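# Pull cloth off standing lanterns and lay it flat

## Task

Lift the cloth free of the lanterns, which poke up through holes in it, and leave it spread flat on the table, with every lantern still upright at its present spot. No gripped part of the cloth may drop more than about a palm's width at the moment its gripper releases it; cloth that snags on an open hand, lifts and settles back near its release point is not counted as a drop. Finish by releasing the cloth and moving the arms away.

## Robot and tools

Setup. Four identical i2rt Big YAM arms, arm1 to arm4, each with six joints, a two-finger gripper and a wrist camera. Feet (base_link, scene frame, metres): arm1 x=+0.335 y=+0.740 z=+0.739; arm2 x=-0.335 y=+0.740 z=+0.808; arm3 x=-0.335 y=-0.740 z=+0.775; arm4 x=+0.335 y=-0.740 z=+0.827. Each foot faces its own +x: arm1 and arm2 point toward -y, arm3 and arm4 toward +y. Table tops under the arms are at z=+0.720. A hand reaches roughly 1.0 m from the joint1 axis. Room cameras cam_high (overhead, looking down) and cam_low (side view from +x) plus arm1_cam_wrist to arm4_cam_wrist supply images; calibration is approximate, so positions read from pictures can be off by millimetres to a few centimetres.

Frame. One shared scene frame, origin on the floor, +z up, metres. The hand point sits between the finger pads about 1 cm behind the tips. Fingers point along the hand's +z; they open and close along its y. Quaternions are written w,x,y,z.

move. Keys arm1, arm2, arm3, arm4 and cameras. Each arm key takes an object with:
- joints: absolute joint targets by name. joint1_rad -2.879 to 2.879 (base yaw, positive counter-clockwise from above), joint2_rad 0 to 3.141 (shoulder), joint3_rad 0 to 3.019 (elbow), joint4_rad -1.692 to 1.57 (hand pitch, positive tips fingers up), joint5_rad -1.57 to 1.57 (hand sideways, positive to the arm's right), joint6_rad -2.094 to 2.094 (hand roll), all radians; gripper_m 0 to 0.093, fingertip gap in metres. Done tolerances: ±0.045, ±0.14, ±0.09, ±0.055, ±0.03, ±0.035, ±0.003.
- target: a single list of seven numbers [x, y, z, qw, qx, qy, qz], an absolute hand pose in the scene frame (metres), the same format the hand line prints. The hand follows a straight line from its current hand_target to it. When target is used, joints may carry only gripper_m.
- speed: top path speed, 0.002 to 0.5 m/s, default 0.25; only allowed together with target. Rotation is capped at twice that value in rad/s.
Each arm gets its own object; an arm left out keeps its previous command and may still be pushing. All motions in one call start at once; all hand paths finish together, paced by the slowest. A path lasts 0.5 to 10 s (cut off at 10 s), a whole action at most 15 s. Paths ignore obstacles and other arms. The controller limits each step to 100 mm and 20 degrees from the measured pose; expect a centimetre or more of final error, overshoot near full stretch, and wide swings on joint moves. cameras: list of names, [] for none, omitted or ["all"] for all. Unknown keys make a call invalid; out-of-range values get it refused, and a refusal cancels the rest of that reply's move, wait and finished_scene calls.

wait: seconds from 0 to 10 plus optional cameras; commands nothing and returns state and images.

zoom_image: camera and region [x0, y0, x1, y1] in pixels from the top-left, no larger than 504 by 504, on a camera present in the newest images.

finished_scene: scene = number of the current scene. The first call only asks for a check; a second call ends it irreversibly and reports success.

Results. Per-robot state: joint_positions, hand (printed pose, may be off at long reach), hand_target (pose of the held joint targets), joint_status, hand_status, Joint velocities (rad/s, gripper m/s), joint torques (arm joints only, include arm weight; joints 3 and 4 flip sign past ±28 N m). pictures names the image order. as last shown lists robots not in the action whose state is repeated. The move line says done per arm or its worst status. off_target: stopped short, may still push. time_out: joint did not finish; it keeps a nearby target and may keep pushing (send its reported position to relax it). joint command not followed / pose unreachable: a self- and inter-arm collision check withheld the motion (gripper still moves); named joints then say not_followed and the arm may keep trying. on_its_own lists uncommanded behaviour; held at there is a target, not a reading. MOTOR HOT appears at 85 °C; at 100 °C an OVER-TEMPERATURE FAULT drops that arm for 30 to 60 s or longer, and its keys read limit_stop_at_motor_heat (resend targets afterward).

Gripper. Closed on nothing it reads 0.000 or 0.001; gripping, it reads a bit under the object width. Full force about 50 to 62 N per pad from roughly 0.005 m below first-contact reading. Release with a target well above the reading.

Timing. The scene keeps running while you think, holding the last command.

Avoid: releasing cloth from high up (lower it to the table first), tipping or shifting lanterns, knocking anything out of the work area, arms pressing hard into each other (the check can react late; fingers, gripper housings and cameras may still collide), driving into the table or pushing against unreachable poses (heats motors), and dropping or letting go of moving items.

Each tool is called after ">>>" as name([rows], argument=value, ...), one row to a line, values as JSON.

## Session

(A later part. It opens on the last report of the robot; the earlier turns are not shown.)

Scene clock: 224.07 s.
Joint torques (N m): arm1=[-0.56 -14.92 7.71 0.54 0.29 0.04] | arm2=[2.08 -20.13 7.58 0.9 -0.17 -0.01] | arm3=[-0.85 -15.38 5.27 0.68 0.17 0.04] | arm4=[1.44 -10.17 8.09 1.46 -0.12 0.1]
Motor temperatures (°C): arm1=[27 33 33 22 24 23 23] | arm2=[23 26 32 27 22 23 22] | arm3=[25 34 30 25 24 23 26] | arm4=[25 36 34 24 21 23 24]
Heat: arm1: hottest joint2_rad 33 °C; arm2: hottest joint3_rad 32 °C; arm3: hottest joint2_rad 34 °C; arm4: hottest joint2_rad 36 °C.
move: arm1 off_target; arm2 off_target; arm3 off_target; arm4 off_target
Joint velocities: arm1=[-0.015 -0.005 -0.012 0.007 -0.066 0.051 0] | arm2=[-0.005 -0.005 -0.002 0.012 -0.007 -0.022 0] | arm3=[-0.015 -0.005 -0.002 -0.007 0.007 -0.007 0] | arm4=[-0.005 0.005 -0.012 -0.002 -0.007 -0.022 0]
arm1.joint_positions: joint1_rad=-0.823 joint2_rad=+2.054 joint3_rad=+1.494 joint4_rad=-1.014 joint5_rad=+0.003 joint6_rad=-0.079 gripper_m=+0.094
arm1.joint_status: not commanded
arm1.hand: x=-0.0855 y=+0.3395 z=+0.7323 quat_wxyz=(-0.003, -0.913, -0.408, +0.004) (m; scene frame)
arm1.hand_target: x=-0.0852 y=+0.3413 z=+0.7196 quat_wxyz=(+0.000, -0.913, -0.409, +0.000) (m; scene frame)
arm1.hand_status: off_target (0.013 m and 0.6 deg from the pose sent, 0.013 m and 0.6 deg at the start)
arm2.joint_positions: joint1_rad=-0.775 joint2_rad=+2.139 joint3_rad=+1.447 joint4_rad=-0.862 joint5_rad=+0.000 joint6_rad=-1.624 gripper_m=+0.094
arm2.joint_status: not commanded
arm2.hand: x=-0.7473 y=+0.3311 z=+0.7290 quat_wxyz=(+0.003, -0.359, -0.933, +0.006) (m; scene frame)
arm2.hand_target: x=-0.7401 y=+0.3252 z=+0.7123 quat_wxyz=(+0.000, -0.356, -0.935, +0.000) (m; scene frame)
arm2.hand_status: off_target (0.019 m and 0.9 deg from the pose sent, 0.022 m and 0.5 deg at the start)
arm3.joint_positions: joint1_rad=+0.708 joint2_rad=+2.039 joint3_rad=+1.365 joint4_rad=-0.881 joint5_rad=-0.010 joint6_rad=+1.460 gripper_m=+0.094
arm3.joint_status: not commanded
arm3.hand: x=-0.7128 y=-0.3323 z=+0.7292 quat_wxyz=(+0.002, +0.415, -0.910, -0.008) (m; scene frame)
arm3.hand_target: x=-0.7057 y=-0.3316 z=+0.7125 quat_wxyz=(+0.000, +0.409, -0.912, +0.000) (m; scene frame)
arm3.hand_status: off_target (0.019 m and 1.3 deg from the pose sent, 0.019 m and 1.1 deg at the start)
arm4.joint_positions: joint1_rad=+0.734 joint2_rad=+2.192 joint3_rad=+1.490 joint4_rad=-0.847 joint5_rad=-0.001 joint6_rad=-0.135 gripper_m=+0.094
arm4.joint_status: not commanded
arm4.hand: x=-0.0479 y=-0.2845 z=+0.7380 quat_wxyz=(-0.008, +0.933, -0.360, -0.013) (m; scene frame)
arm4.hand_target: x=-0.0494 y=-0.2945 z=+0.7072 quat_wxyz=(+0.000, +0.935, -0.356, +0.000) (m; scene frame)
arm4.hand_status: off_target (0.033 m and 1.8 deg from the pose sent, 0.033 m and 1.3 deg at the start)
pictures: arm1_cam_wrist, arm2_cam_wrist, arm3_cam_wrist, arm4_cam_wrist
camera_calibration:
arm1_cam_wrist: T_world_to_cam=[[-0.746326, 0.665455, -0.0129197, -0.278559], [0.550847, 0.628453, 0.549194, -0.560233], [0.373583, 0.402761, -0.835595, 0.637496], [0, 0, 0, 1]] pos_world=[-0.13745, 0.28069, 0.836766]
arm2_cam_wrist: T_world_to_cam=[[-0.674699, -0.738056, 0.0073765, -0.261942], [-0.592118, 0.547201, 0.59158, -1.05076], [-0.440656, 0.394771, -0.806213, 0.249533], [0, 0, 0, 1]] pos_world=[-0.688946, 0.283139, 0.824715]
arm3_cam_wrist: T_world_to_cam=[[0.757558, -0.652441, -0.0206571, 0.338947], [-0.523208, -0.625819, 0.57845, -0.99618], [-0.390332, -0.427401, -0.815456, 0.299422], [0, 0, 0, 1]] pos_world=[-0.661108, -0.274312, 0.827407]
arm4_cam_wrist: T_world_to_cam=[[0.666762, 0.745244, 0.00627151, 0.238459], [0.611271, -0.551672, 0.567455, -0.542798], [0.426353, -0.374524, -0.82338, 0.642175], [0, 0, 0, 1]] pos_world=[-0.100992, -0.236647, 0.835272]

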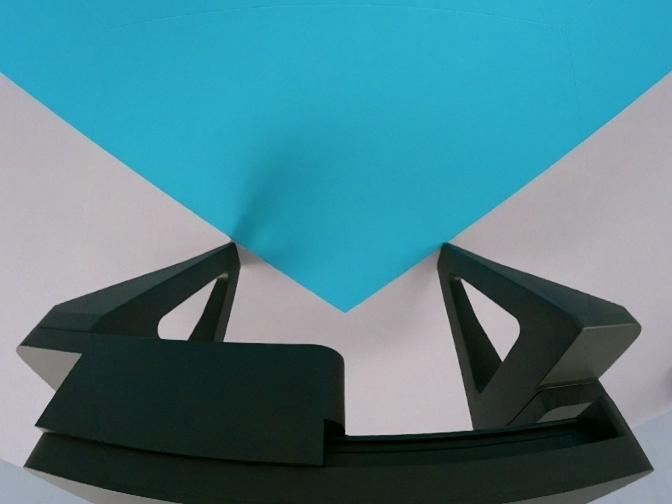

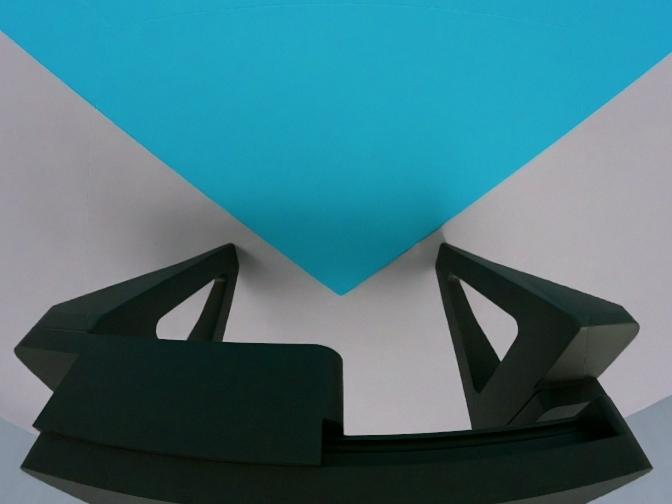

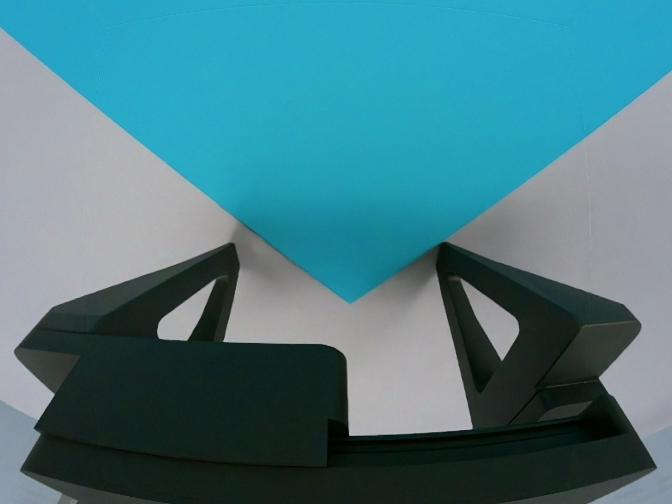

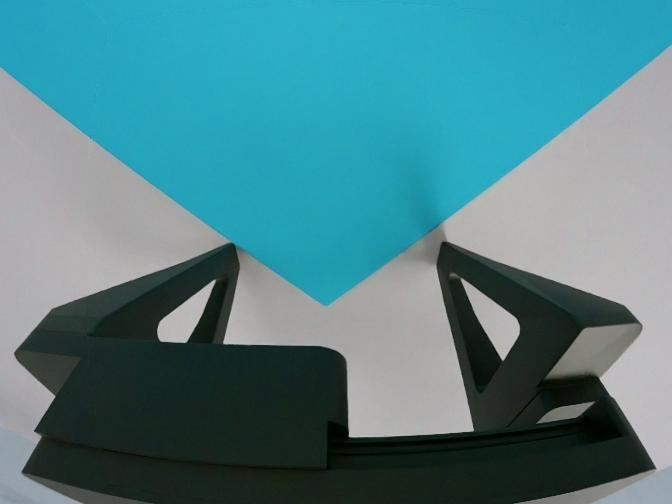

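>>> move(arm1={"joints": {"gripper_m": 0.0}}, arm2={"joints": {"gripper_m": 0.0}}, arm3={"joints": {"gripper_m": 0.0}}, arm4={"joints": {"gripper_m": 0.0}}, cameras=["arm1_cam_wrist", "arm2_cam_wrist", "arm3_cam_wrist", "arm4_cam_wrist"])

Scene clock: 226.80 s.
Joint torques (N m): arm1=[-1.2 -15.09 7.92 0.47 0.31 -0.01] | arm2=[1.61 -20.13 7.56 0.81 -0.19 0] | arm3=[-0.62 -15.38 5.27 0.66 0.18 0.04] | arm4=[1.38 -10.23 8.12 0.87 -0.15 0.08]
Motor temperatures (°C): arm1=[27 33 32 22 24 23 23] | arm2=[23 25 32 27 22 23 22] | arm3=[25 34 30 25 24 23 26] | arm4=[25 36 34 24 21 23 25]
Heat: arm1: hottest joint2_rad 33 °C; arm2: hottest joint3_rad 32 °C; arm3: hottest joint2_rad 34 °C; arm4: hottest joint2_rad 36 °C.
move: arm1 done; arm2 done; arm3 done; arm4 done
Joint velocities: arm1=[0.005 -0.024 0.007 0.002 -0.066 0.022 0] | arm2=[0.005 -0.015 -0.007 0.007 0.007 -0.007 0] | arm3=[0.005 -0.005 -0.007 -0.012 0.066 -0.022 0] | arm4=[0.015 -0.005 -0.022 0.007 0.007 -0.007 0]
arm1.joint_positions: joint1_rad=-0.821 joint2_rad=+2.054 joint3_rad=+1.494 joint4_rad=-1.008 joint5_rad=+0.002 joint6_rad=-0.079 gripper_m=+0.002
arm1.joint_status: all done
arm1.hand: x=-0.0856 y=+0.3375 z=+0.7324 quat_wxyz=(-0.004, -0.912, -0.409, +0.007) (m; scene frame)
arm1.hand_target: x=-0.0853 y=+0.3414 z=+0.7196 quat_wxyz=(+0.000, -0.913, -0.409, +0.000) (m; scene frame)
arm1.hand_status: not commanded
arm2.joint_positions: joint1_rad=-0.770 joint2_rad=+2.140 joint3_rad=+1.447 joint4_rad=-0.860 joint5_rad=+0.000 joint6_rad=-1.624 gripper_m=+0.001
arm2.joint_status: all done
arm2.hand: x=-0.7455 y=+0.3289 z=+0.7288 quat_wxyz=(+0.004, -0.357, -0.934, +0.006) (m; scene frame)
arm2.hand_target: x=-0.7401 y=+0.3253 z=+0.7123 quat_wxyz=(+0.000, -0.356, -0.935, +0.000) (m; scene frame)
arm2.hand_status: not commanded
arm3.joint_positions: joint1_rad=+0.705 joint2_rad=+2.039 joint3_rad=+1.365 joint4_rad=-0.879 joint5_rad=-0.010 joint6_rad=+1.460 gripper_m=+0.002
arm3.joint_status: all done
arm3.hand: x=-0.7118 y=-0.3308 z=+0.7292 quat_wxyz=(+0.003, +0.414, -0.910, -0.009) (m; scene frame)
arm3.hand_target: x=-0.7056 y=-0.3316 z=+0.7125 quat_wxyz=(+0.000, +0.409, -0.913, +0.000) (m; scene frame)
arm3.hand_status: not commanded
arm4.joint_positions: joint1_rad=+0.734 joint2_rad=+2.193 joint3_rad=+1.490 joint4_rad=-0.831 joint5_rad=+0.000 joint6_rad=-0.134 gripper_m=+0.002
arm4.joint_status: all done
arm4.hand: x=-0.0502 y=-0.2816 z=+0.7379 quat_wxyz=(-0.012, +0.933, -0.360, -0.019) (m; scene frame)
arm4.hand_target: x=-0.0494 y=-0.2945 z=+0.7071 quat_wxyz=(+0.000, +0.934, -0.356, +0.000) (m; scene frame)
arm4.hand_status: not commanded
pictures: arm1_cam_wrist, arm2_cam_wrist, arm3_cam_wrist, arm4_cam_wrist
camera_calibration:
arm1_cam_wrist: T_world_to_cam=[[-0.747877, 0.663714, -0.012812, -0.276902], [0.551556, 0.632006, 0.544384, -0.556588], [0.369412, 0.400066, -0.838738, 0.641189], [0, 0, 0, 1]] pos_world=[-0.136962, 0.279032, 0.83724]
arm2_cam_wrist: T_world_to_cam=[[-0.671305, -0.741132, 0.00851235, -0.259656], [-0.594153, 0.544969, 0.591601, -1.04912], [-0.443093, 0.392087, -0.806186, 0.250099], [0, 0, 0, 1]] pos_world=[-0.686826, 0.281236, 0.824495]
arm3_cam_wrist: T_world_to_cam=[[0.755552, -0.654712, -0.0222067, 0.33808], [-0.524494, -0.624891, 0.578288, -0.995272], [-0.392489, -0.425279, -0.81553, 0.29966], [0, 0, 0, 1]] pos_world=[-0.659837, -0.273153, 0.827443]
arm4_cam_wrist: T_world_to_cam=[[0.667109, 0.744904, 0.0091002, 0.235648], [0.616123, -0.558561, 0.55534, -0.532531], [0.418758, -0.364865, -0.831574, 0.652536], [0, 0, 0, 1]] pos_world=[-0.102354, -0.234899, 0.836223]

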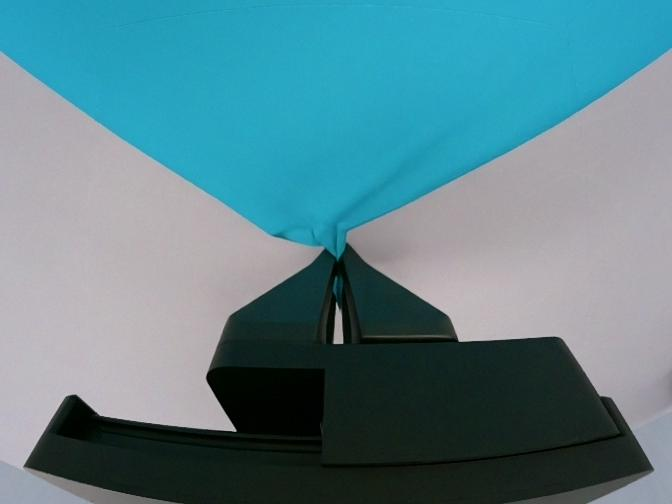

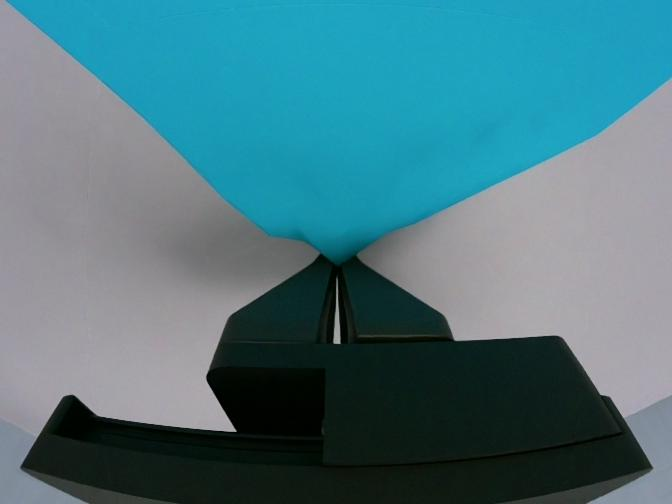

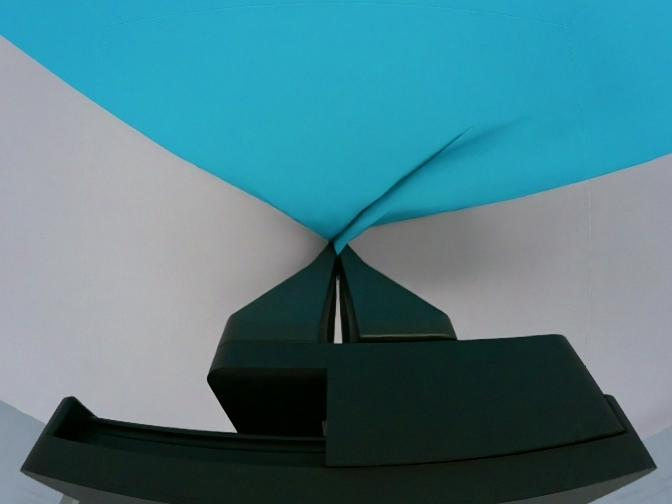

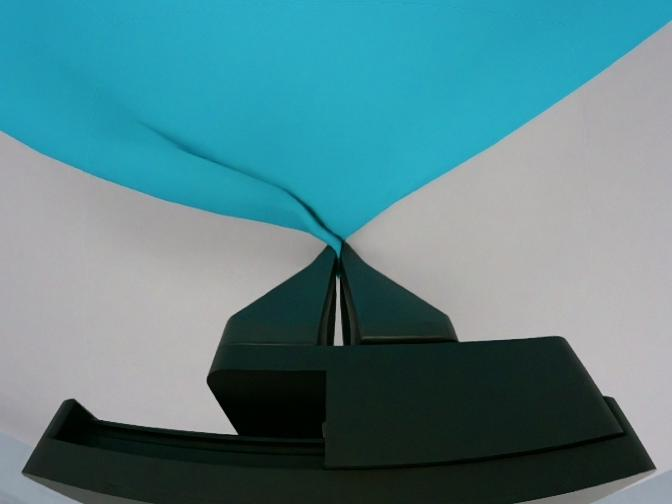

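>>> zoom_image(camera="arm2_cam_wrist", region=[238, 190, 438, 350])

>>> zoom_image(camera="arm1_cam_wrist", region=[238, 190, 438, 350])

>>> zoom_image(camera="arm3_cam_wrist", region=[238, 190, 438, 350])

>>> zoom_image(camera="arm4_cam_wrist", region=[238, 190, 438, 350])

Scaled by 2.520 from the camera's 672x504 image, which has a finer 960x720 frame.

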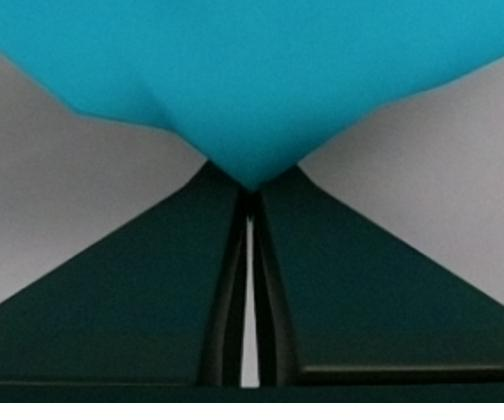

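Scaled by 2.520 from the camera's 672x504 image, which has a finer 960x720 frame.

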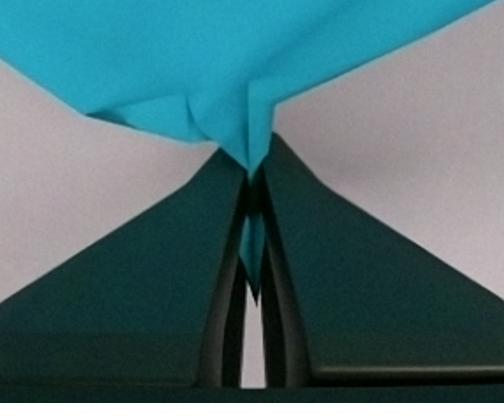

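Scaled by 2.520 from the camera's 672x504 image, which has a finer 960x720 frame.

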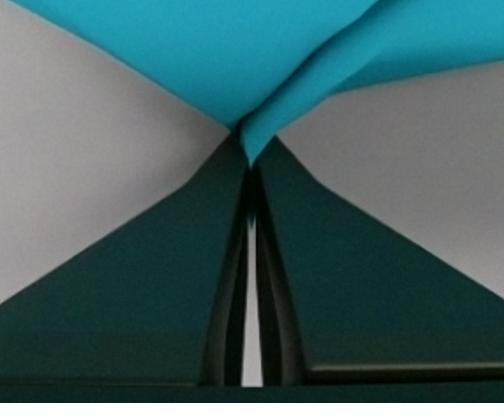

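Scaled by 2.520 from the camera's 672x504 image, which has a finer 960x720 frame.

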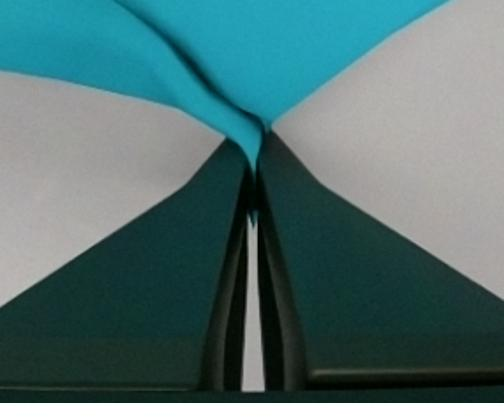

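>>> move(arm1={"target": [-0.1036, 0.362, 0.775, 0, 0.91248, 0.40912, 0], "speed": 0.12}, arm2={"target": [-0.7705, 0.330, 0.775, 0, 0.35592, 0.93452, 0], "speed": 0.12}, arm3={"target": [-0.7145, -0.337, 0.775, 0, -0.40912, 0.91248, 0], "speed": 0.12}, arm4={"target": [-0.0450, -0.268, 0.775, 0, -0.93452, 0.35592, 0], "speed": 0.12}, cameras=["arm1_cam_wrist", "arm2_cam_wrist", "arm3_cam_wrist", "arm4_cam_wrist", "cam_high"])

Scene clock: 250.87 s.
Joint torques (N m): arm1=[-1.96 -17.61 11.62 -0.66 0.31 -0.08] | arm2=[-0.62 -24.64 11.25 -0.38 -0.13 -0.18] | arm3=[0.79 -19.31 8.29 -0.66 0.16 0.15] | arm4=[-0.21 -13.86 10.95 -0.25 -0.12 -0.09]
Motor temperatures (°C): arm1=[27 33 32 22 24 23 24] | arm2=[23 26 32 27 22 23 23] | arm3=[25 35 30 25 24 23 27] | arm4=[25 36 34 24 21 23 26]
Heat: arm1: hottest joint2_rad 33 °C; arm2: hottest joint3_rad 32 °C; arm3: hottest joint2_rad 35 °C; arm4: hottest joint2_rad 36 °C.
move: arm1 off_target; arm2 off_target; arm3 off_target; arm4 off_target
Joint velocities: arm1=[-0.015 -0.005 -0.017 -0.002 -0.022 -0.066 0.001] | arm2=[-0.005 -0.024 -0.007 -0.007 0.007 0.022 -0.001] | arm3=[-0.005 -0.015 -0.002 0.012 -0.007 -0.051 0] | arm4=[-0.005 -0.005 -0.007 -0.002 -0.022 -0.007 -0.001]
arm1.joint_positions: joint1_rad=-0.860 joint2_rad=+2.016 joint3_rad=+1.494 joint4_rad=-1.101 joint5_rad=+0.002 joint6_rad=-0.116 gripper_m=+0.002
arm1.joint_status: not commanded
arm1.hand: x=-0.0875 y=+0.3662 z=+0.7534 quat_wxyz=(+0.004, -0.912, -0.409, -0.020) (m; scene frame)
arm1.hand_target: x=-0.1036 y=+0.3621 z=+0.7751 quat_wxyz=(+0.000, -0.913, -0.409, +0.001) (m; scene frame)
arm1.hand_status: off_target (0.027 m and 2.3 deg from the pose sent, 0.052 m and 0.9 deg at the start)
arm2.joint_positions: joint1_rad=-0.790 joint2_rad=+2.123 joint3_rad=+1.496 joint4_rad=-0.987 joint5_rad=-0.001 joint6_rad=-1.648 gripper_m=+0.001
arm2.joint_status: not commanded
arm2.hand: x=-0.7503 y=+0.3397 z=+0.7534 quat_wxyz=(-0.009, -0.355, -0.935, -0.021) (m; scene frame)
arm2.hand_target: x=-0.7701 y=+0.3307 z=+0.7750 quat_wxyz=(+0.000, -0.356, -0.935, +0.000) (m; scene frame)
arm2.hand_status: off_target (0.031 m and 2.6 deg from the pose sent, 0.053 m and 0.8 deg at the start)
arm3.joint_positions: joint1_rad=+0.706 joint2_rad=+1.998 joint3_rad=+1.365 joint4_rad=-0.982 joint5_rad=-0.010 joint6_rad=+1.467 gripper_m=+0.002
arm3.joint_status: not commanded
arm3.hand: x=-0.7002 y=-0.3451 z=+0.7510 quat_wxyz=(-0.007, +0.411, -0.911, +0.020) (m; scene frame)
arm3.hand_target: x=-0.7143 y=-0.3370 z=+0.7747 quat_wxyz=(+0.000, +0.409, -0.912, +0.000) (m; scene frame)
arm3.hand_status: off_target (0.029 m and 2.5 deg from the pose sent, 0.046 m and 1.2 deg at the start)
arm4.joint_positions: joint1_rad=+0.719 joint2_rad=+2.166 joint3_rad=+1.543 joint4_rad=-0.964 joint5_rad=+0.000 joint6_rad=-0.150 gripper_m=+0.002
arm4.joint_status: not commanded
arm4.hand: x=-0.0420 y=-0.2770 z=+0.7693 quat_wxyz=(+0.001, +0.933, -0.360, +0.004) (m; scene frame)
arm4.hand_target: x=-0.0446 y=-0.2683 z=+0.7753 quat_wxyz=(+0.000, +0.935, -0.356, +0.000) (m; scene frame)
arm4.hand_status: off_target (0.011 m and 0.7 deg from the pose sent, 0.040 m and 2.6 deg at the start)
pictures: arm1_cam_wrist, arm2_cam_wrist, arm3_cam_wrist, arm4_cam_wrist, cam_high
camera_calibration:
arm1_cam_wrist: T_world_to_cam=[[-0.746703, 0.66488, -0.0191925, -0.292683], [0.528745, 0.610827, 0.589338, -0.613199], [0.403563, 0.429913, -0.807658, 0.61673], [0, 0, 0, 1]] pos_world=[-0.14321, 0.304018, 0.853871]
arm2_cam_wrist: T_world_to_cam=[[-0.667335, -0.742971, -0.0515539, -0.206206], [-0.622086, 0.51802, 0.587081, -1.08082], [-0.409478, 0.423851, -0.807885, 0.279256], [0, 0, 0, 1]] pos_world=[-0.695622, 0.288318, 0.849505]
arm3_cam_wrist: T_world_to_cam=[[0.750995, -0.659165, 0.0388449, 0.269854], [-0.552601, -0.595206, 0.583405, -1.02393], [-0.361439, -0.4596, -0.811252, 0.322593], [0, 0, 0, 1]] pos_world=[-0.651886, -0.283307, 0.848588]
arm4_cam_wrist: T_world_to_cam=[[0.666737, 0.745291, 0.00152824, 0.232356], [0.596962, -0.535267, 0.597599, -0.579263], [0.446204, -0.39753, -0.801793, 0.646094], [0, 0, 0, 1]] pos_world=[-0.097412, -0.226393, 0.863846]

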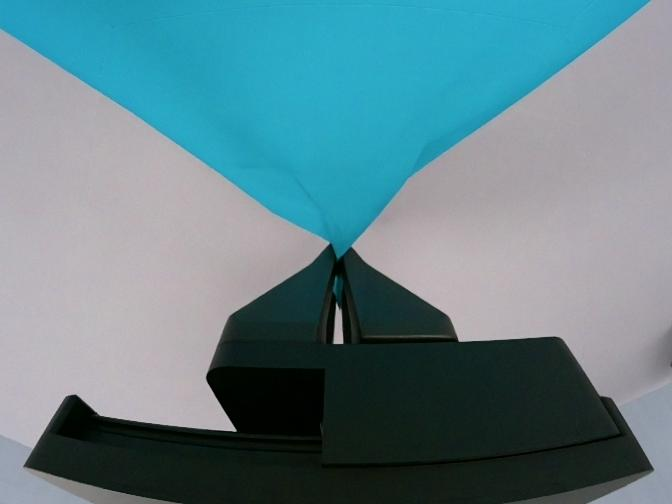

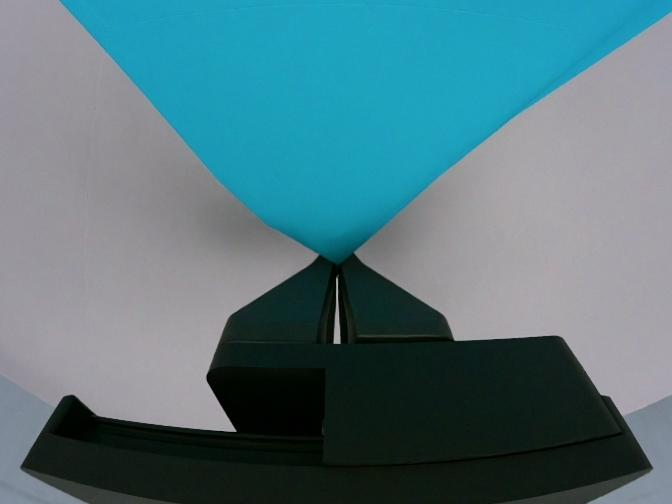

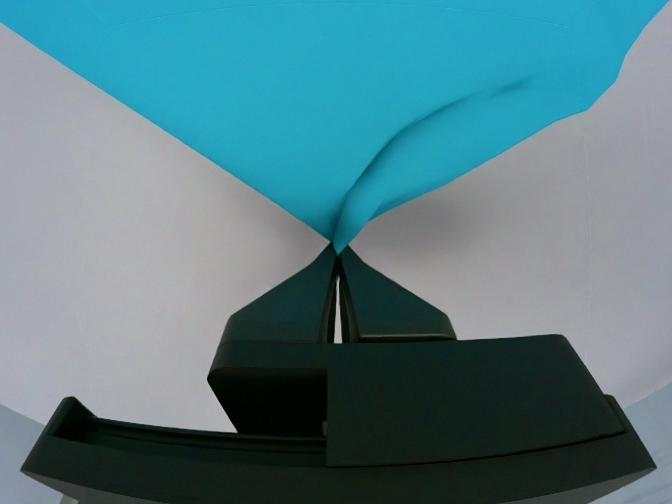

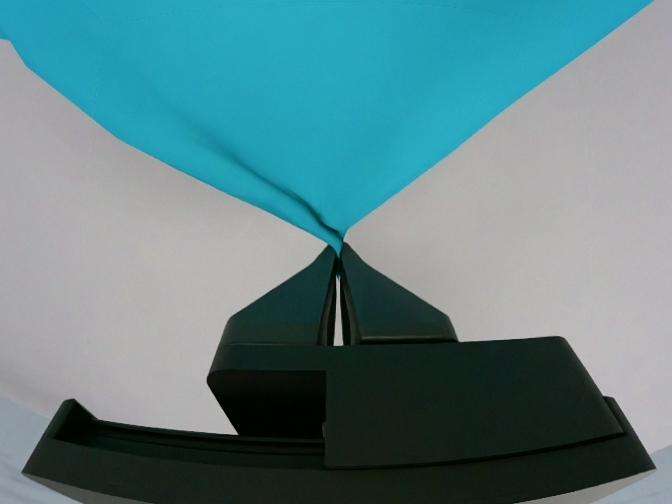

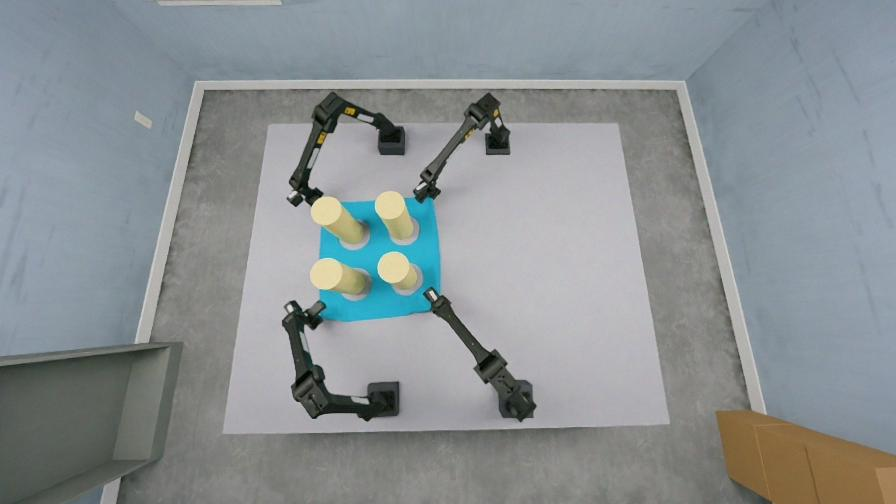

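>>> zoom_image(camera="cam_high", region=[280, 170, 480, 340])

Scaled by 2.520.

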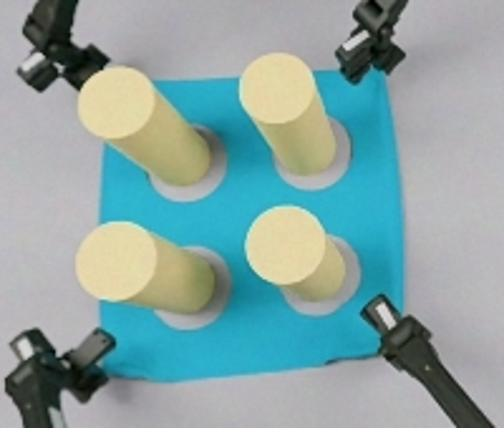

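>>> move(arm1={"target": [-0.1196, 0.357, 0.86, 0, 0.91248, 0.40912, 0], "speed": 0.14}, arm2={"target": [-0.7895, 0.321, 0.86, 0, 0.35592, 0.93452, 0], "speed": 0.14}, arm3={"target": [-0.7285, -0.329, 0.86, 0, -0.40912, 0.91248, 0], "speed": 0.14}, arm4={"target": [-0.0490, -0.257, 0.85, 0, -0.93452, 0.35592, 0], "speed": 0.14}, cameras=["arm2_cam_wrist", "cam_high", "cam_low"])

Scene clock: 277.87 s.
Joint torques (N m): arm1=[-1.79 -17.38 13.12 -0.47 0.37 -0.06] | arm2=[-0.67 -24.47 12.55 -0.31 -0.11 -0.18] | arm3=[0.73 -19.55 9.69 -0.53 0.14 0.16] | arm4=[-0.79 -13.86 12.27 -0.28 -0.14 -0.08]
Motor temperatures (°C): arm1=[27 35 34 22 24 23 25] | arm2=[23 29 34 27 22 23 23] | arm3=[25 35 31 25 24 23 28] | arm4=[25 35 33 23 21 23 26]
Heat: arm1: hottest joint2_rad 35 °C; arm2: hottest joint3_rad 34 °C; arm3: hottest joint2_rad 35 °C; arm4: hottest joint2_rad 35 °C.
move: arm1 off_target; arm2 off_target; arm3 off_target; arm4 off_target
Joint velocities: arm1=[-0.015 -0.015 0.007 -0.007 0.007 -0.037 0] | arm2=[-0.005 -0.015 0.017 -0.022 -0.037 -0.022 0] | arm3=[0.005 -0.005 0.012 0.007 0.022 -0.022 0] | arm4=[-0.024 -0.005 -0.022 -0.002 -0.007 -0.037 0.001]
arm1.joint_positions: joint1_rad=-0.873 joint2_rad=+1.976 joint3_rad=+1.663 joint4_rad=-1.319 joint5_rad=+0.002 joint6_rad=-0.126 gripper_m=+0.002
arm1.joint_status: not commanded
arm1.hand: x=-0.1055 y=+0.3614 z=+0.8356 quat_wxyz=(+0.005, -0.913, -0.407, -0.023) (m; scene frame)
arm1.hand_target: x=-0.1196 y=+0.3571 z=+0.8600 quat_wxyz=(+0.000, -0.912, -0.409, +0.000) (m; scene frame)
arm1.hand_status: off_target (0.028 m and 2.8 deg from the pose sent, 0.112 m and 2.3 deg at the start)
arm2.joint_positions: joint1_rad=-0.800 joint2_rad=+2.066 joint3_rad=+1.648 joint4_rad=-1.199 joint5_rad=-0.001 joint6_rad=-1.659 gripper_m=+0.001
arm2.joint_status: not commanded
arm2.hand: x=-0.7705 y=+0.3281 z=+0.8364 quat_wxyz=(-0.011, -0.354, -0.935, -0.022) (m; scene frame)
arm2.hand_target: x=-0.7900 y=+0.3216 z=+0.8601 quat_wxyz=(+0.001, -0.356, -0.934, +0.000) (m; scene frame)
arm2.hand_status: off_target (0.031 m and 2.8 deg from the pose sent, 0.115 m and 2.6 deg at the start)
arm3.joint_positions: joint1_rad=+0.713 joint2_rad=+1.934 joint3_rad=+1.505 joint4_rad=-1.198 joint5_rad=-0.010 joint6_rad=+1.474 gripper_m=+0.001
arm3.joint_status: not commanded
arm3.hand: x=-0.7139 y=-0.3368 z=+0.8313 quat_wxyz=(-0.009, +0.411, -0.911, +0.026) (m; scene frame)
arm3.hand_target: x=-0.7291 y=-0.3289 z=+0.8595 quat_wxyz=(+0.000, +0.409, -0.912, +0.000) (m; scene frame)
arm3.hand_status: off_target (0.033 m and 3.2 deg from the pose sent, 0.114 m and 2.5 deg at the start)
arm4.joint_positions: joint1_rad=+0.719 joint2_rad=+2.093 joint3_rad=+1.634 joint4_rad=-1.134 joint5_rad=+0.000 joint6_rad=-0.157 gripper_m=+0.002
arm4.joint_status: not commanded
arm4.hand: x=-0.0481 y=-0.2698 z=+0.8417 quat_wxyz=(+0.003, +0.934, -0.357, +0.007) (m; scene frame)
arm4.hand_target: x=-0.0484 y=-0.2577 z=+0.8505 quat_wxyz=(+0.000, +0.935, -0.356, +0.000) (m; scene frame)
arm4.hand_status: off_target (0.015 m and 0.8 deg from the pose sent, 0.083 m and 0.7 deg at the start)
pictures: arm2_cam_wrist, cam_high, cam_low
camera_calibration:
arm2_cam_wrist: T_world_to_cam=[[-0.666064, -0.743872, -0.0548915, -0.219946], [-0.624669, 0.516085, 0.586042, -1.13666], [-0.407611, 0.42463, -0.80842, 0.34461], [0, 0, 0, 1]] pos_world=[-0.716068, 0.27667, 0.932646]

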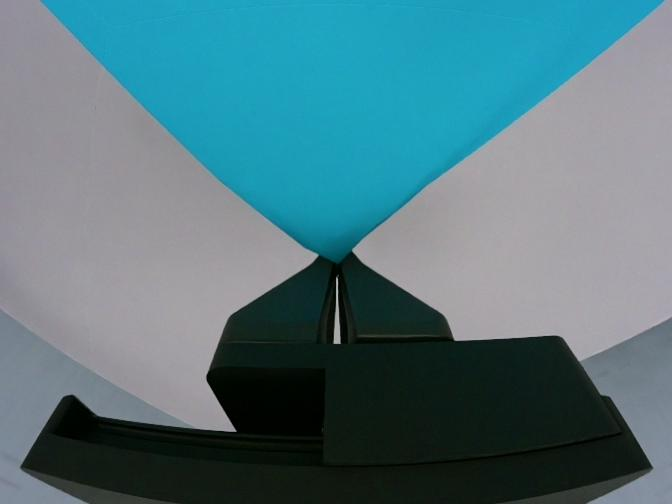

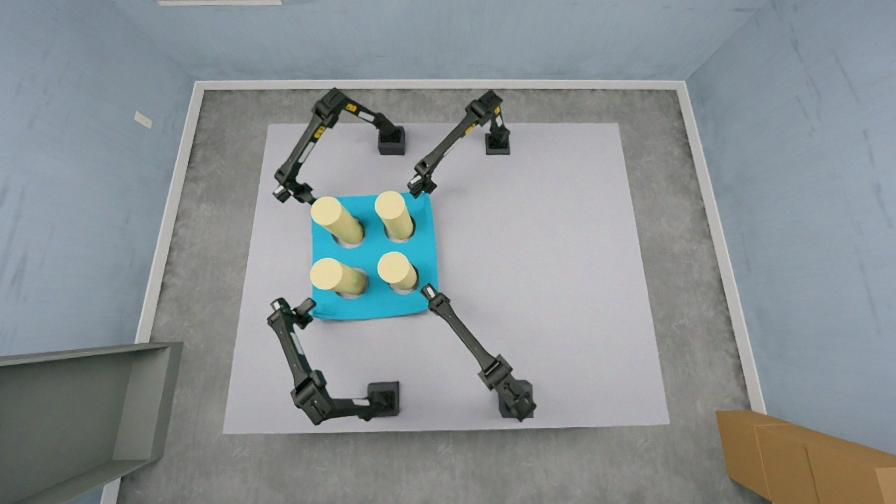

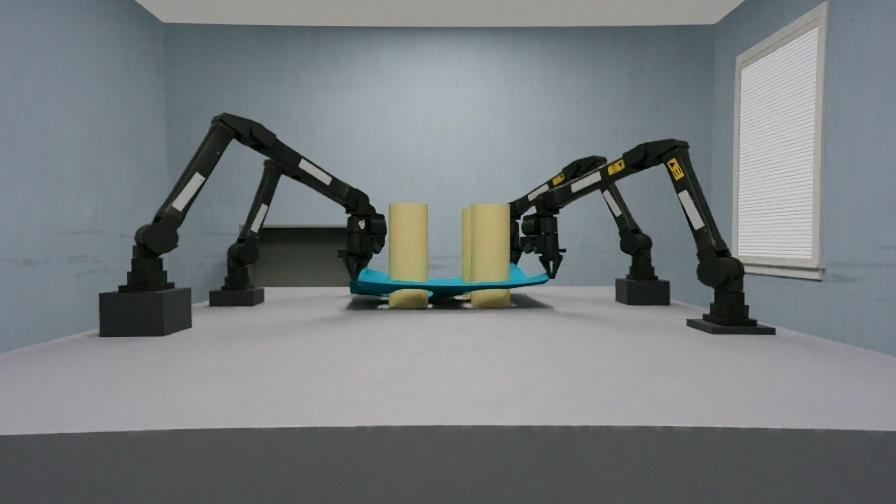

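>>> zoom_image(camera="cam_high", region=[280, 170, 480, 340])

>>> zoom_image(camera="cam_low", region=[320, 180, 580, 330])

Scaled by 2.520.

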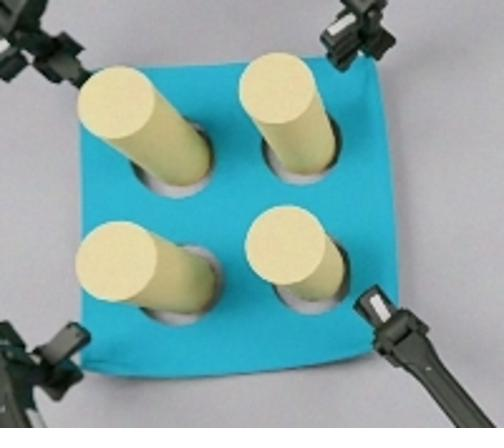

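Scaled by 1.938.

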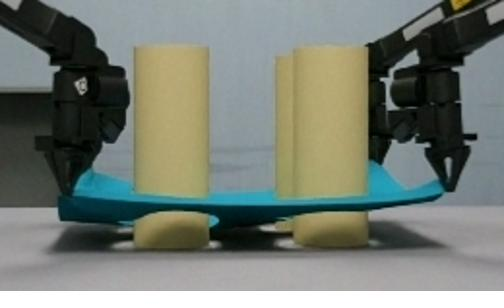

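>>> move(arm1={"target": [-0.1190, 0.357, 1.03, 0.19750, 0.89085, 0.39942, -0.08855], "speed": 0.22}, arm2={"target": [-0.7890, 0.322, 1.03, 0.07704, 0.34748, 0.91237, -0.20227], "speed": 0.22}, arm3={"target": [-0.7290, -0.329, 1.03, 0.08855, -0.39942, 0.89085, 0.19750], "speed": 0.22}, arm4={"target": [-0.0470, -0.254, 1.02, 0.20227, -0.91237, 0.34748, 0.07704], "speed": 0.22}, cameras=["cam_high", "cam_low"])

Scene clock: 289.23 s.
Joint torques (N m): arm1=[-1.2 -15.33 14.76 0.13 -0.37 -0.07] | arm2=[-0.32 -21.6 13.26 0.47 -0.42 -0.16] | arm3=[0.62 -16.26 11.18 -0.06 0.44 0.12] | arm4=[1.14 -11.28 10.5 1.33 0.3 0.17]
Motor temperatures (°C): arm1=[27 33 35 22 24 23 25] | arm2=[23 30 36 26 22 23 23] | arm3=[25 35 32 25 24 23 28] | arm4=[25 36 34 23 21 23 27]
Heat: arm1: hottest joint3_rad 35 °C; arm2: hottest joint3_rad 36 °C; arm3: hottest joint2_rad 35 °C; arm4: hottest joint2_rad 36 °C.
move: arm1 off_target; arm2 off_target; arm3 off_target; arm4 done
Joint velocities: arm1=[-0.005 0.005 0.002 -0.002 -0.007 0.051 -0.001] | arm2=[-0.005 0.005 0.007 -0.007 0.007 -0.007 -0.001] | arm3=[-0.005 -0.005 -0.012 -0.002 -0.066 0.037 -0.001] | arm4=[-0.005 -0.005 -0.007 -0.002 -0.007 -0.007 0]
arm1.joint_positions: joint1_rad=-0.975 joint2_rad=+1.757 joint3_rad=+1.747 joint4_rad=-1.366 joint5_rad=-0.337 joint6_rad=-0.184 gripper_m=+0.001
arm1.joint_status: not commanded
arm1.hand: x=-0.1117 y=+0.3607 z=+1.0010 quat_wxyz=(-0.188, -0.897, -0.395, +0.063) (m; scene frame)
arm1.hand_target: x=-0.1193 y=+0.3573 z=+1.0319 quat_wxyz=(-0.195, -0.890, -0.402, +0.093) (m; scene frame)
arm1.hand_status: off_target (0.030 m and 3.2 deg from the pose sent, 0.195 m and 26.7 deg at the start)
arm2.joint_positions: joint1_rad=-0.897 joint2_rad=+1.794 joint3_rad=+1.648 joint4_rad=-1.199 joint5_rad=-0.346 joint6_rad=-1.706 gripper_m=+0.001
arm2.joint_status: not commanded
arm2.hand: x=-0.7757 y=+0.3239 z=+1.0051 quat_wxyz=(-0.093, -0.352, -0.914, +0.180) (m; scene frame)
arm2.hand_target: x=-0.7897 y=+0.3218 z=+1.0302 quat_wxyz=(-0.078, -0.348, -0.912, +0.202) (m; scene frame)
arm2.hand_status: off_target (0.028 m and 3.2 deg from the pose sent, 0.195 m and 27.0 deg at the start)
arm3.joint_positions: joint1_rad=+0.807 joint2_rad=+1.660 joint3_rad=+1.529 joint4_rad=-1.200 joint5_rad=+0.308 joint6_rad=+1.517 gripper_m=+0.001
arm3.joint_status: not commanded
arm3.hand: x=-0.7196 y=-0.3317 z=+0.9962 quat_wxyz=(-0.100, +0.410, -0.891, -0.170) (m; scene frame)
arm3.hand_target: x=-0.7297 y=-0.3282 z=+1.0287 quat_wxyz=(-0.087, +0.401, -0.890, -0.198) (m; scene frame)
arm3.hand_status: off_target (0.035 m and 3.6 deg from the pose sent, 0.199 m and 27.4 deg at the start)
arm4.joint_positions: joint1_rad=+0.769 joint2_rad=+1.770 joint3_rad=+1.591 joint4_rad=-1.065 joint5_rad=+0.281 joint6_rad=-0.155 gripper_m=+0.002
arm4.joint_status: not commanded
arm4.hand: x=-0.0417 y=-0.2522 z=+1.0260 quat_wxyz=(-0.201, +0.912, -0.348, -0.079) (m; scene frame)
arm4.hand_target: x=-0.0464 y=-0.2550 z=+1.0209 quat_wxyz=(-0.201, +0.912, -0.348, -0.078) (m; scene frame)
arm4.hand_status: done (0.008 m and 0.3 deg from the pose sent, 0.179 m and 25.6 deg at the start)
pictures: cam_high, cam_low

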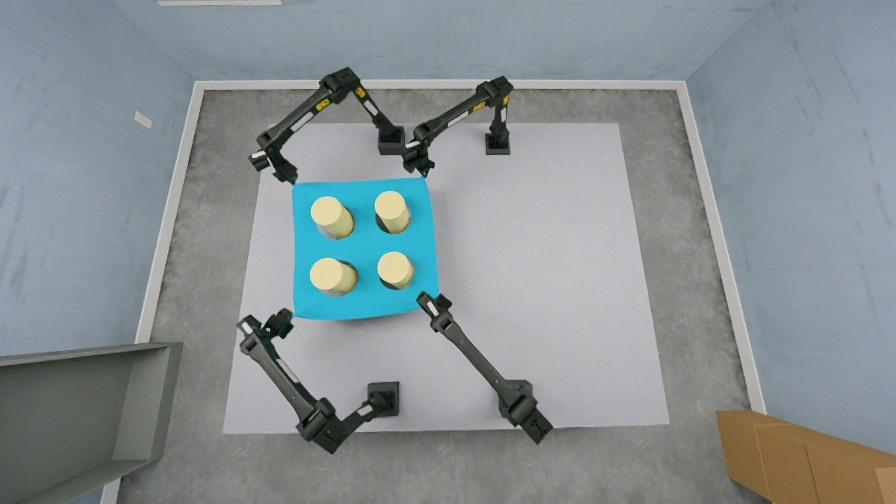

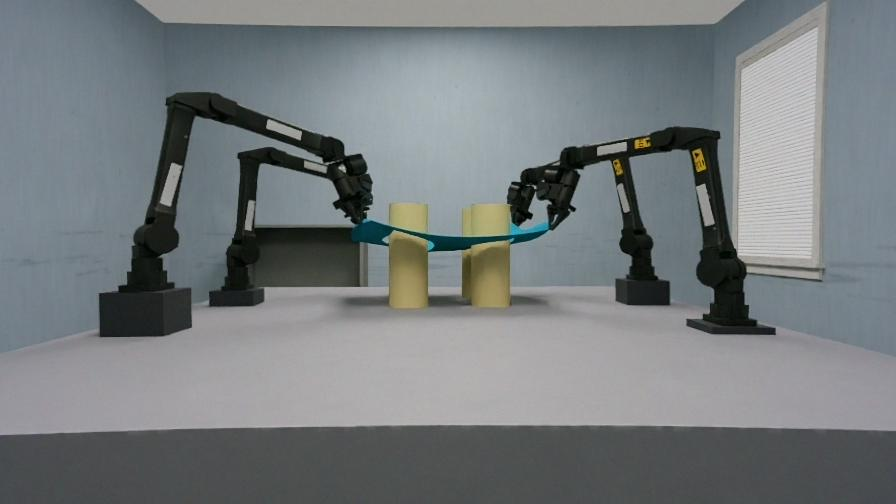

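>>> zoom_image(camera="cam_high", region=[280, 170, 450, 330])

>>> zoom_image(camera="cam_low", region=[330, 140, 590, 320])

Scaled by 2.965.

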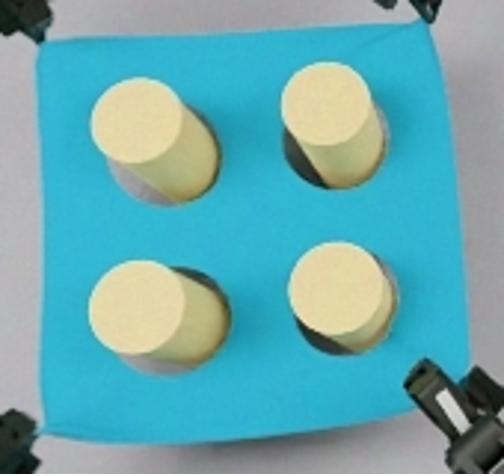

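Scaled by 1.938.

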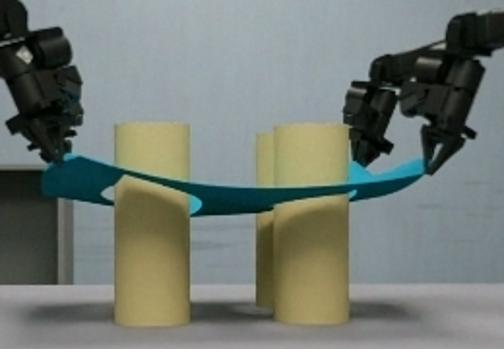

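>>> move(arm1={"target": [-0.1076, 0.357, 1.23, 0.38563, 0.82699, 0.37079, -0.17290], "speed": 0.25}, arm2={"target": [-0.7805, 0.330, 1.225, 0.15042, 0.32257, 0.84697, -0.39495], "speed": 0.25}, arm3={"target": [-0.7218, -0.337, 1.235, 0.17290, -0.37079, 0.82699, 0.38563], "speed": 0.25}, arm4={"target": [-0.0515, -0.2715, 1.20, 0.39495, -0.84697, 0.32257, 0.15042], "speed": 0.25}, cameras=["cam_high", "cam_low"])

Scene clock: 311.07 s.
Joint torques (N m): arm1=[-1.67 -12.75 14.75 0.39 -0.58 0.04] | arm2=[-0.85 -18.9 15.09 0.66 -0.57 0.05] | arm3=[0.56 -14.51 11.58 0.31 0.53 -0.2] | arm4=[1.38 -9.7 15.72 1.74 0.45 -0.03]
Motor temperatures (°C): arm1=[27 32 39 22 24 23 25] | arm2=[23 29 37 26 22 23 23] | arm3=[25 37 33 25 24 23 28] | arm4=[25 35 35 23 21 23 27]
Heat: arm1: hottest joint3_rad 39 °C; arm2: hottest joint3_rad 37 °C; arm3: hottest joint2_rad 37 °C; arm4: hottest joint2_rad 35 °C.
move: arm1 off_target; arm2 off_target; arm3 off_target; arm4 off_target
Joint velocities: arm1=[-0.005 -0.005 -0.012 -0.007 0.051 -0.007 -0.001] | arm2=[-0.005 0.005 0.007 -0.007 0.066 -0.022 0] | arm3=[-0.015 -0.015 0.007 -0.017 0.007 -0.037 -0.001] | arm4=[-0.015 -0.015 0.017 -0.002 -0.022 -0.007 0]
arm1.joint_positions: joint1_rad=-1.050 joint2_rad=+1.682 joint3_rad=+2.058 joint4_rad=-1.468 joint5_rad=-0.708 joint6_rad=-0.129 gripper_m=+0.001
arm1.joint_status: not commanded
arm1.hand: x=-0.1054 y=+0.3540 z=+1.2046 quat_wxyz=(-0.379, -0.832, -0.375, +0.155) (m; scene frame)
arm1.hand_target: x=-0.1074 y=+0.3582 z=+1.2310 quat_wxyz=(-0.384, -0.826, -0.373, +0.176) (m; scene frame)
arm1.hand_status: off_target (0.026 m and 2.3 deg from the pose sent, 0.229 m and 27.3 deg at the start)
arm2.joint_positions: joint1_rad=-0.987 joint2_rad=+1.636 joint3_rad=+1.795 joint4_rad=-1.225 joint5_rad=-0.711 joint6_rad=-1.654 gripper_m=+0.001
arm2.joint_status: not commanded
arm2.hand: x=-0.7717 y=+0.3257 z=+1.1914 quat_wxyz=(-0.168, -0.324, -0.853, +0.373) (m; scene frame)
arm2.hand_target: x=-0.7805 y=+0.3300 z=+1.2248 quat_wxyz=(-0.151, -0.323, -0.847, +0.395) (m; scene frame)
arm2.hand_status: off_target (0.035 m and 3.3 deg from the pose sent, 0.220 m and 27.0 deg at the start)
arm3.joint_positions: joint1_rad=+0.899 joint2_rad=+1.530 joint3_rad=+1.770 joint4_rad=-1.264 joint5_rad=+0.657 joint6_rad=+1.471 gripper_m=+0.001
arm3.joint_status: not commanded
arm3.hand: x=-0.7228 y=-0.3303 z=+1.1983 quat_wxyz=(-0.184, +0.377, -0.833, -0.362) (m; scene frame)
arm3.hand_target: x=-0.7229 y=-0.3355 z=+1.2343 quat_wxyz=(-0.172, +0.373, -0.826, -0.387) (m; scene frame)
arm3.hand_status: off_target (0.037 m and 3.2 deg from the pose sent, 0.239 m and 27.5 deg at the start)
arm4.joint_positions: joint1_rad=+0.874 joint2_rad=+1.565 joint3_rad=+1.591 joint4_rad=-0.995 joint5_rad=+0.605 joint6_rad=-0.191 gripper_m=+0.002
arm4.joint_status: not commanded
arm4.hand: x=-0.0384 y=-0.2744 z=+1.1741 quat_wxyz=(-0.383, +0.853, -0.329, -0.130) (m; scene frame)
arm4.hand_target: x=-0.0497 y=-0.2736 z=+1.2005 quat_wxyz=(-0.394, +0.847, -0.323, -0.152) (m; scene frame)
arm4.hand_status: off_target (0.029 m and 2.9 deg from the pose sent, 0.175 m and 25.0 deg at the start)
pictures: cam_high, cam_low

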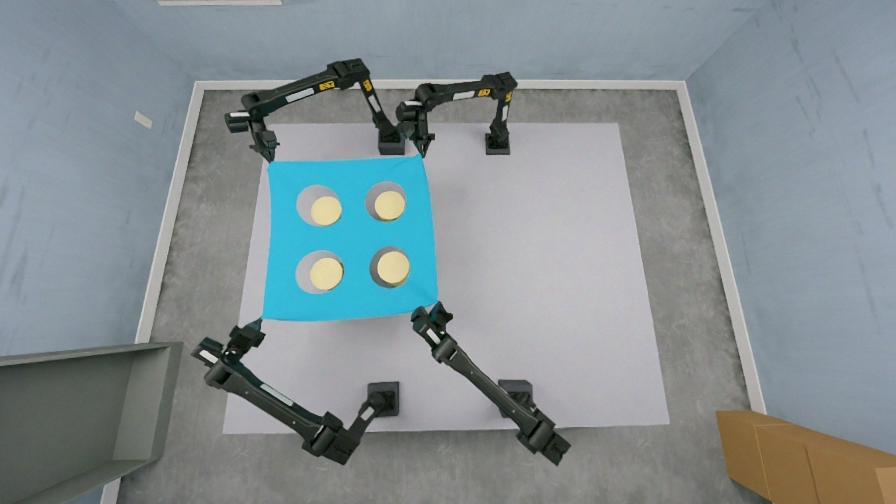

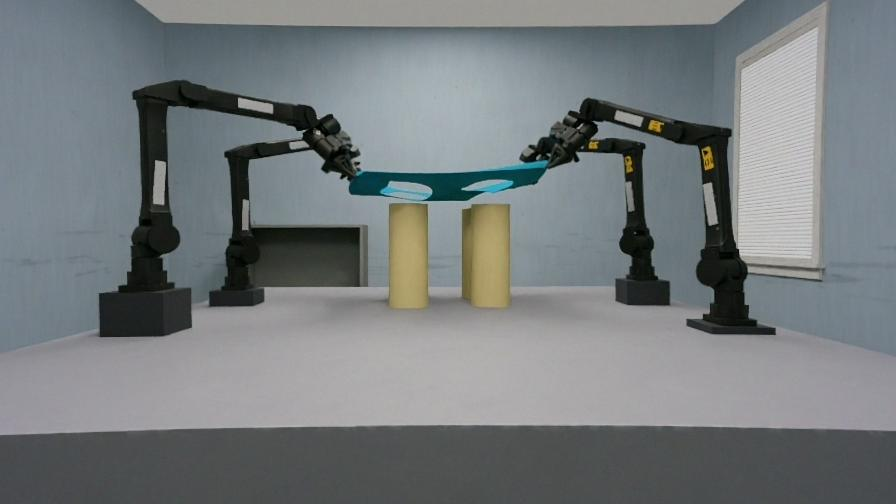

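>>> zoom_image(camera="cam_low", region=[320, 120, 580, 260])

>>> zoom_image(camera="cam_high", region=[250, 140, 450, 330])

Scaled by 1.938.

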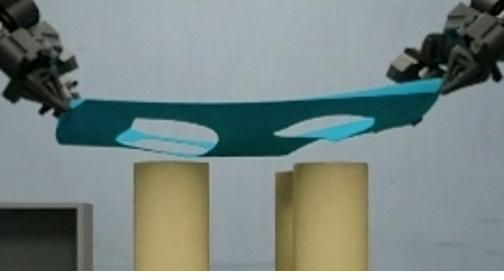

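Scaled by 2.520.

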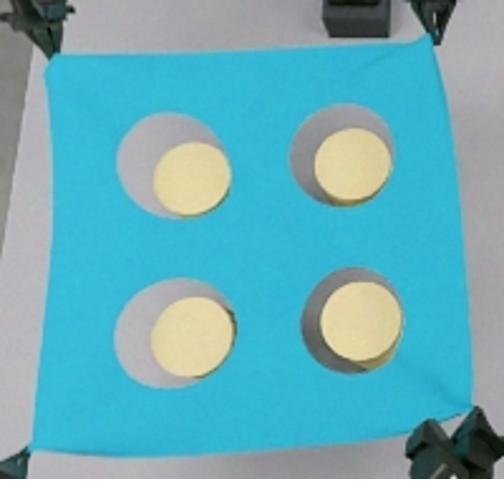

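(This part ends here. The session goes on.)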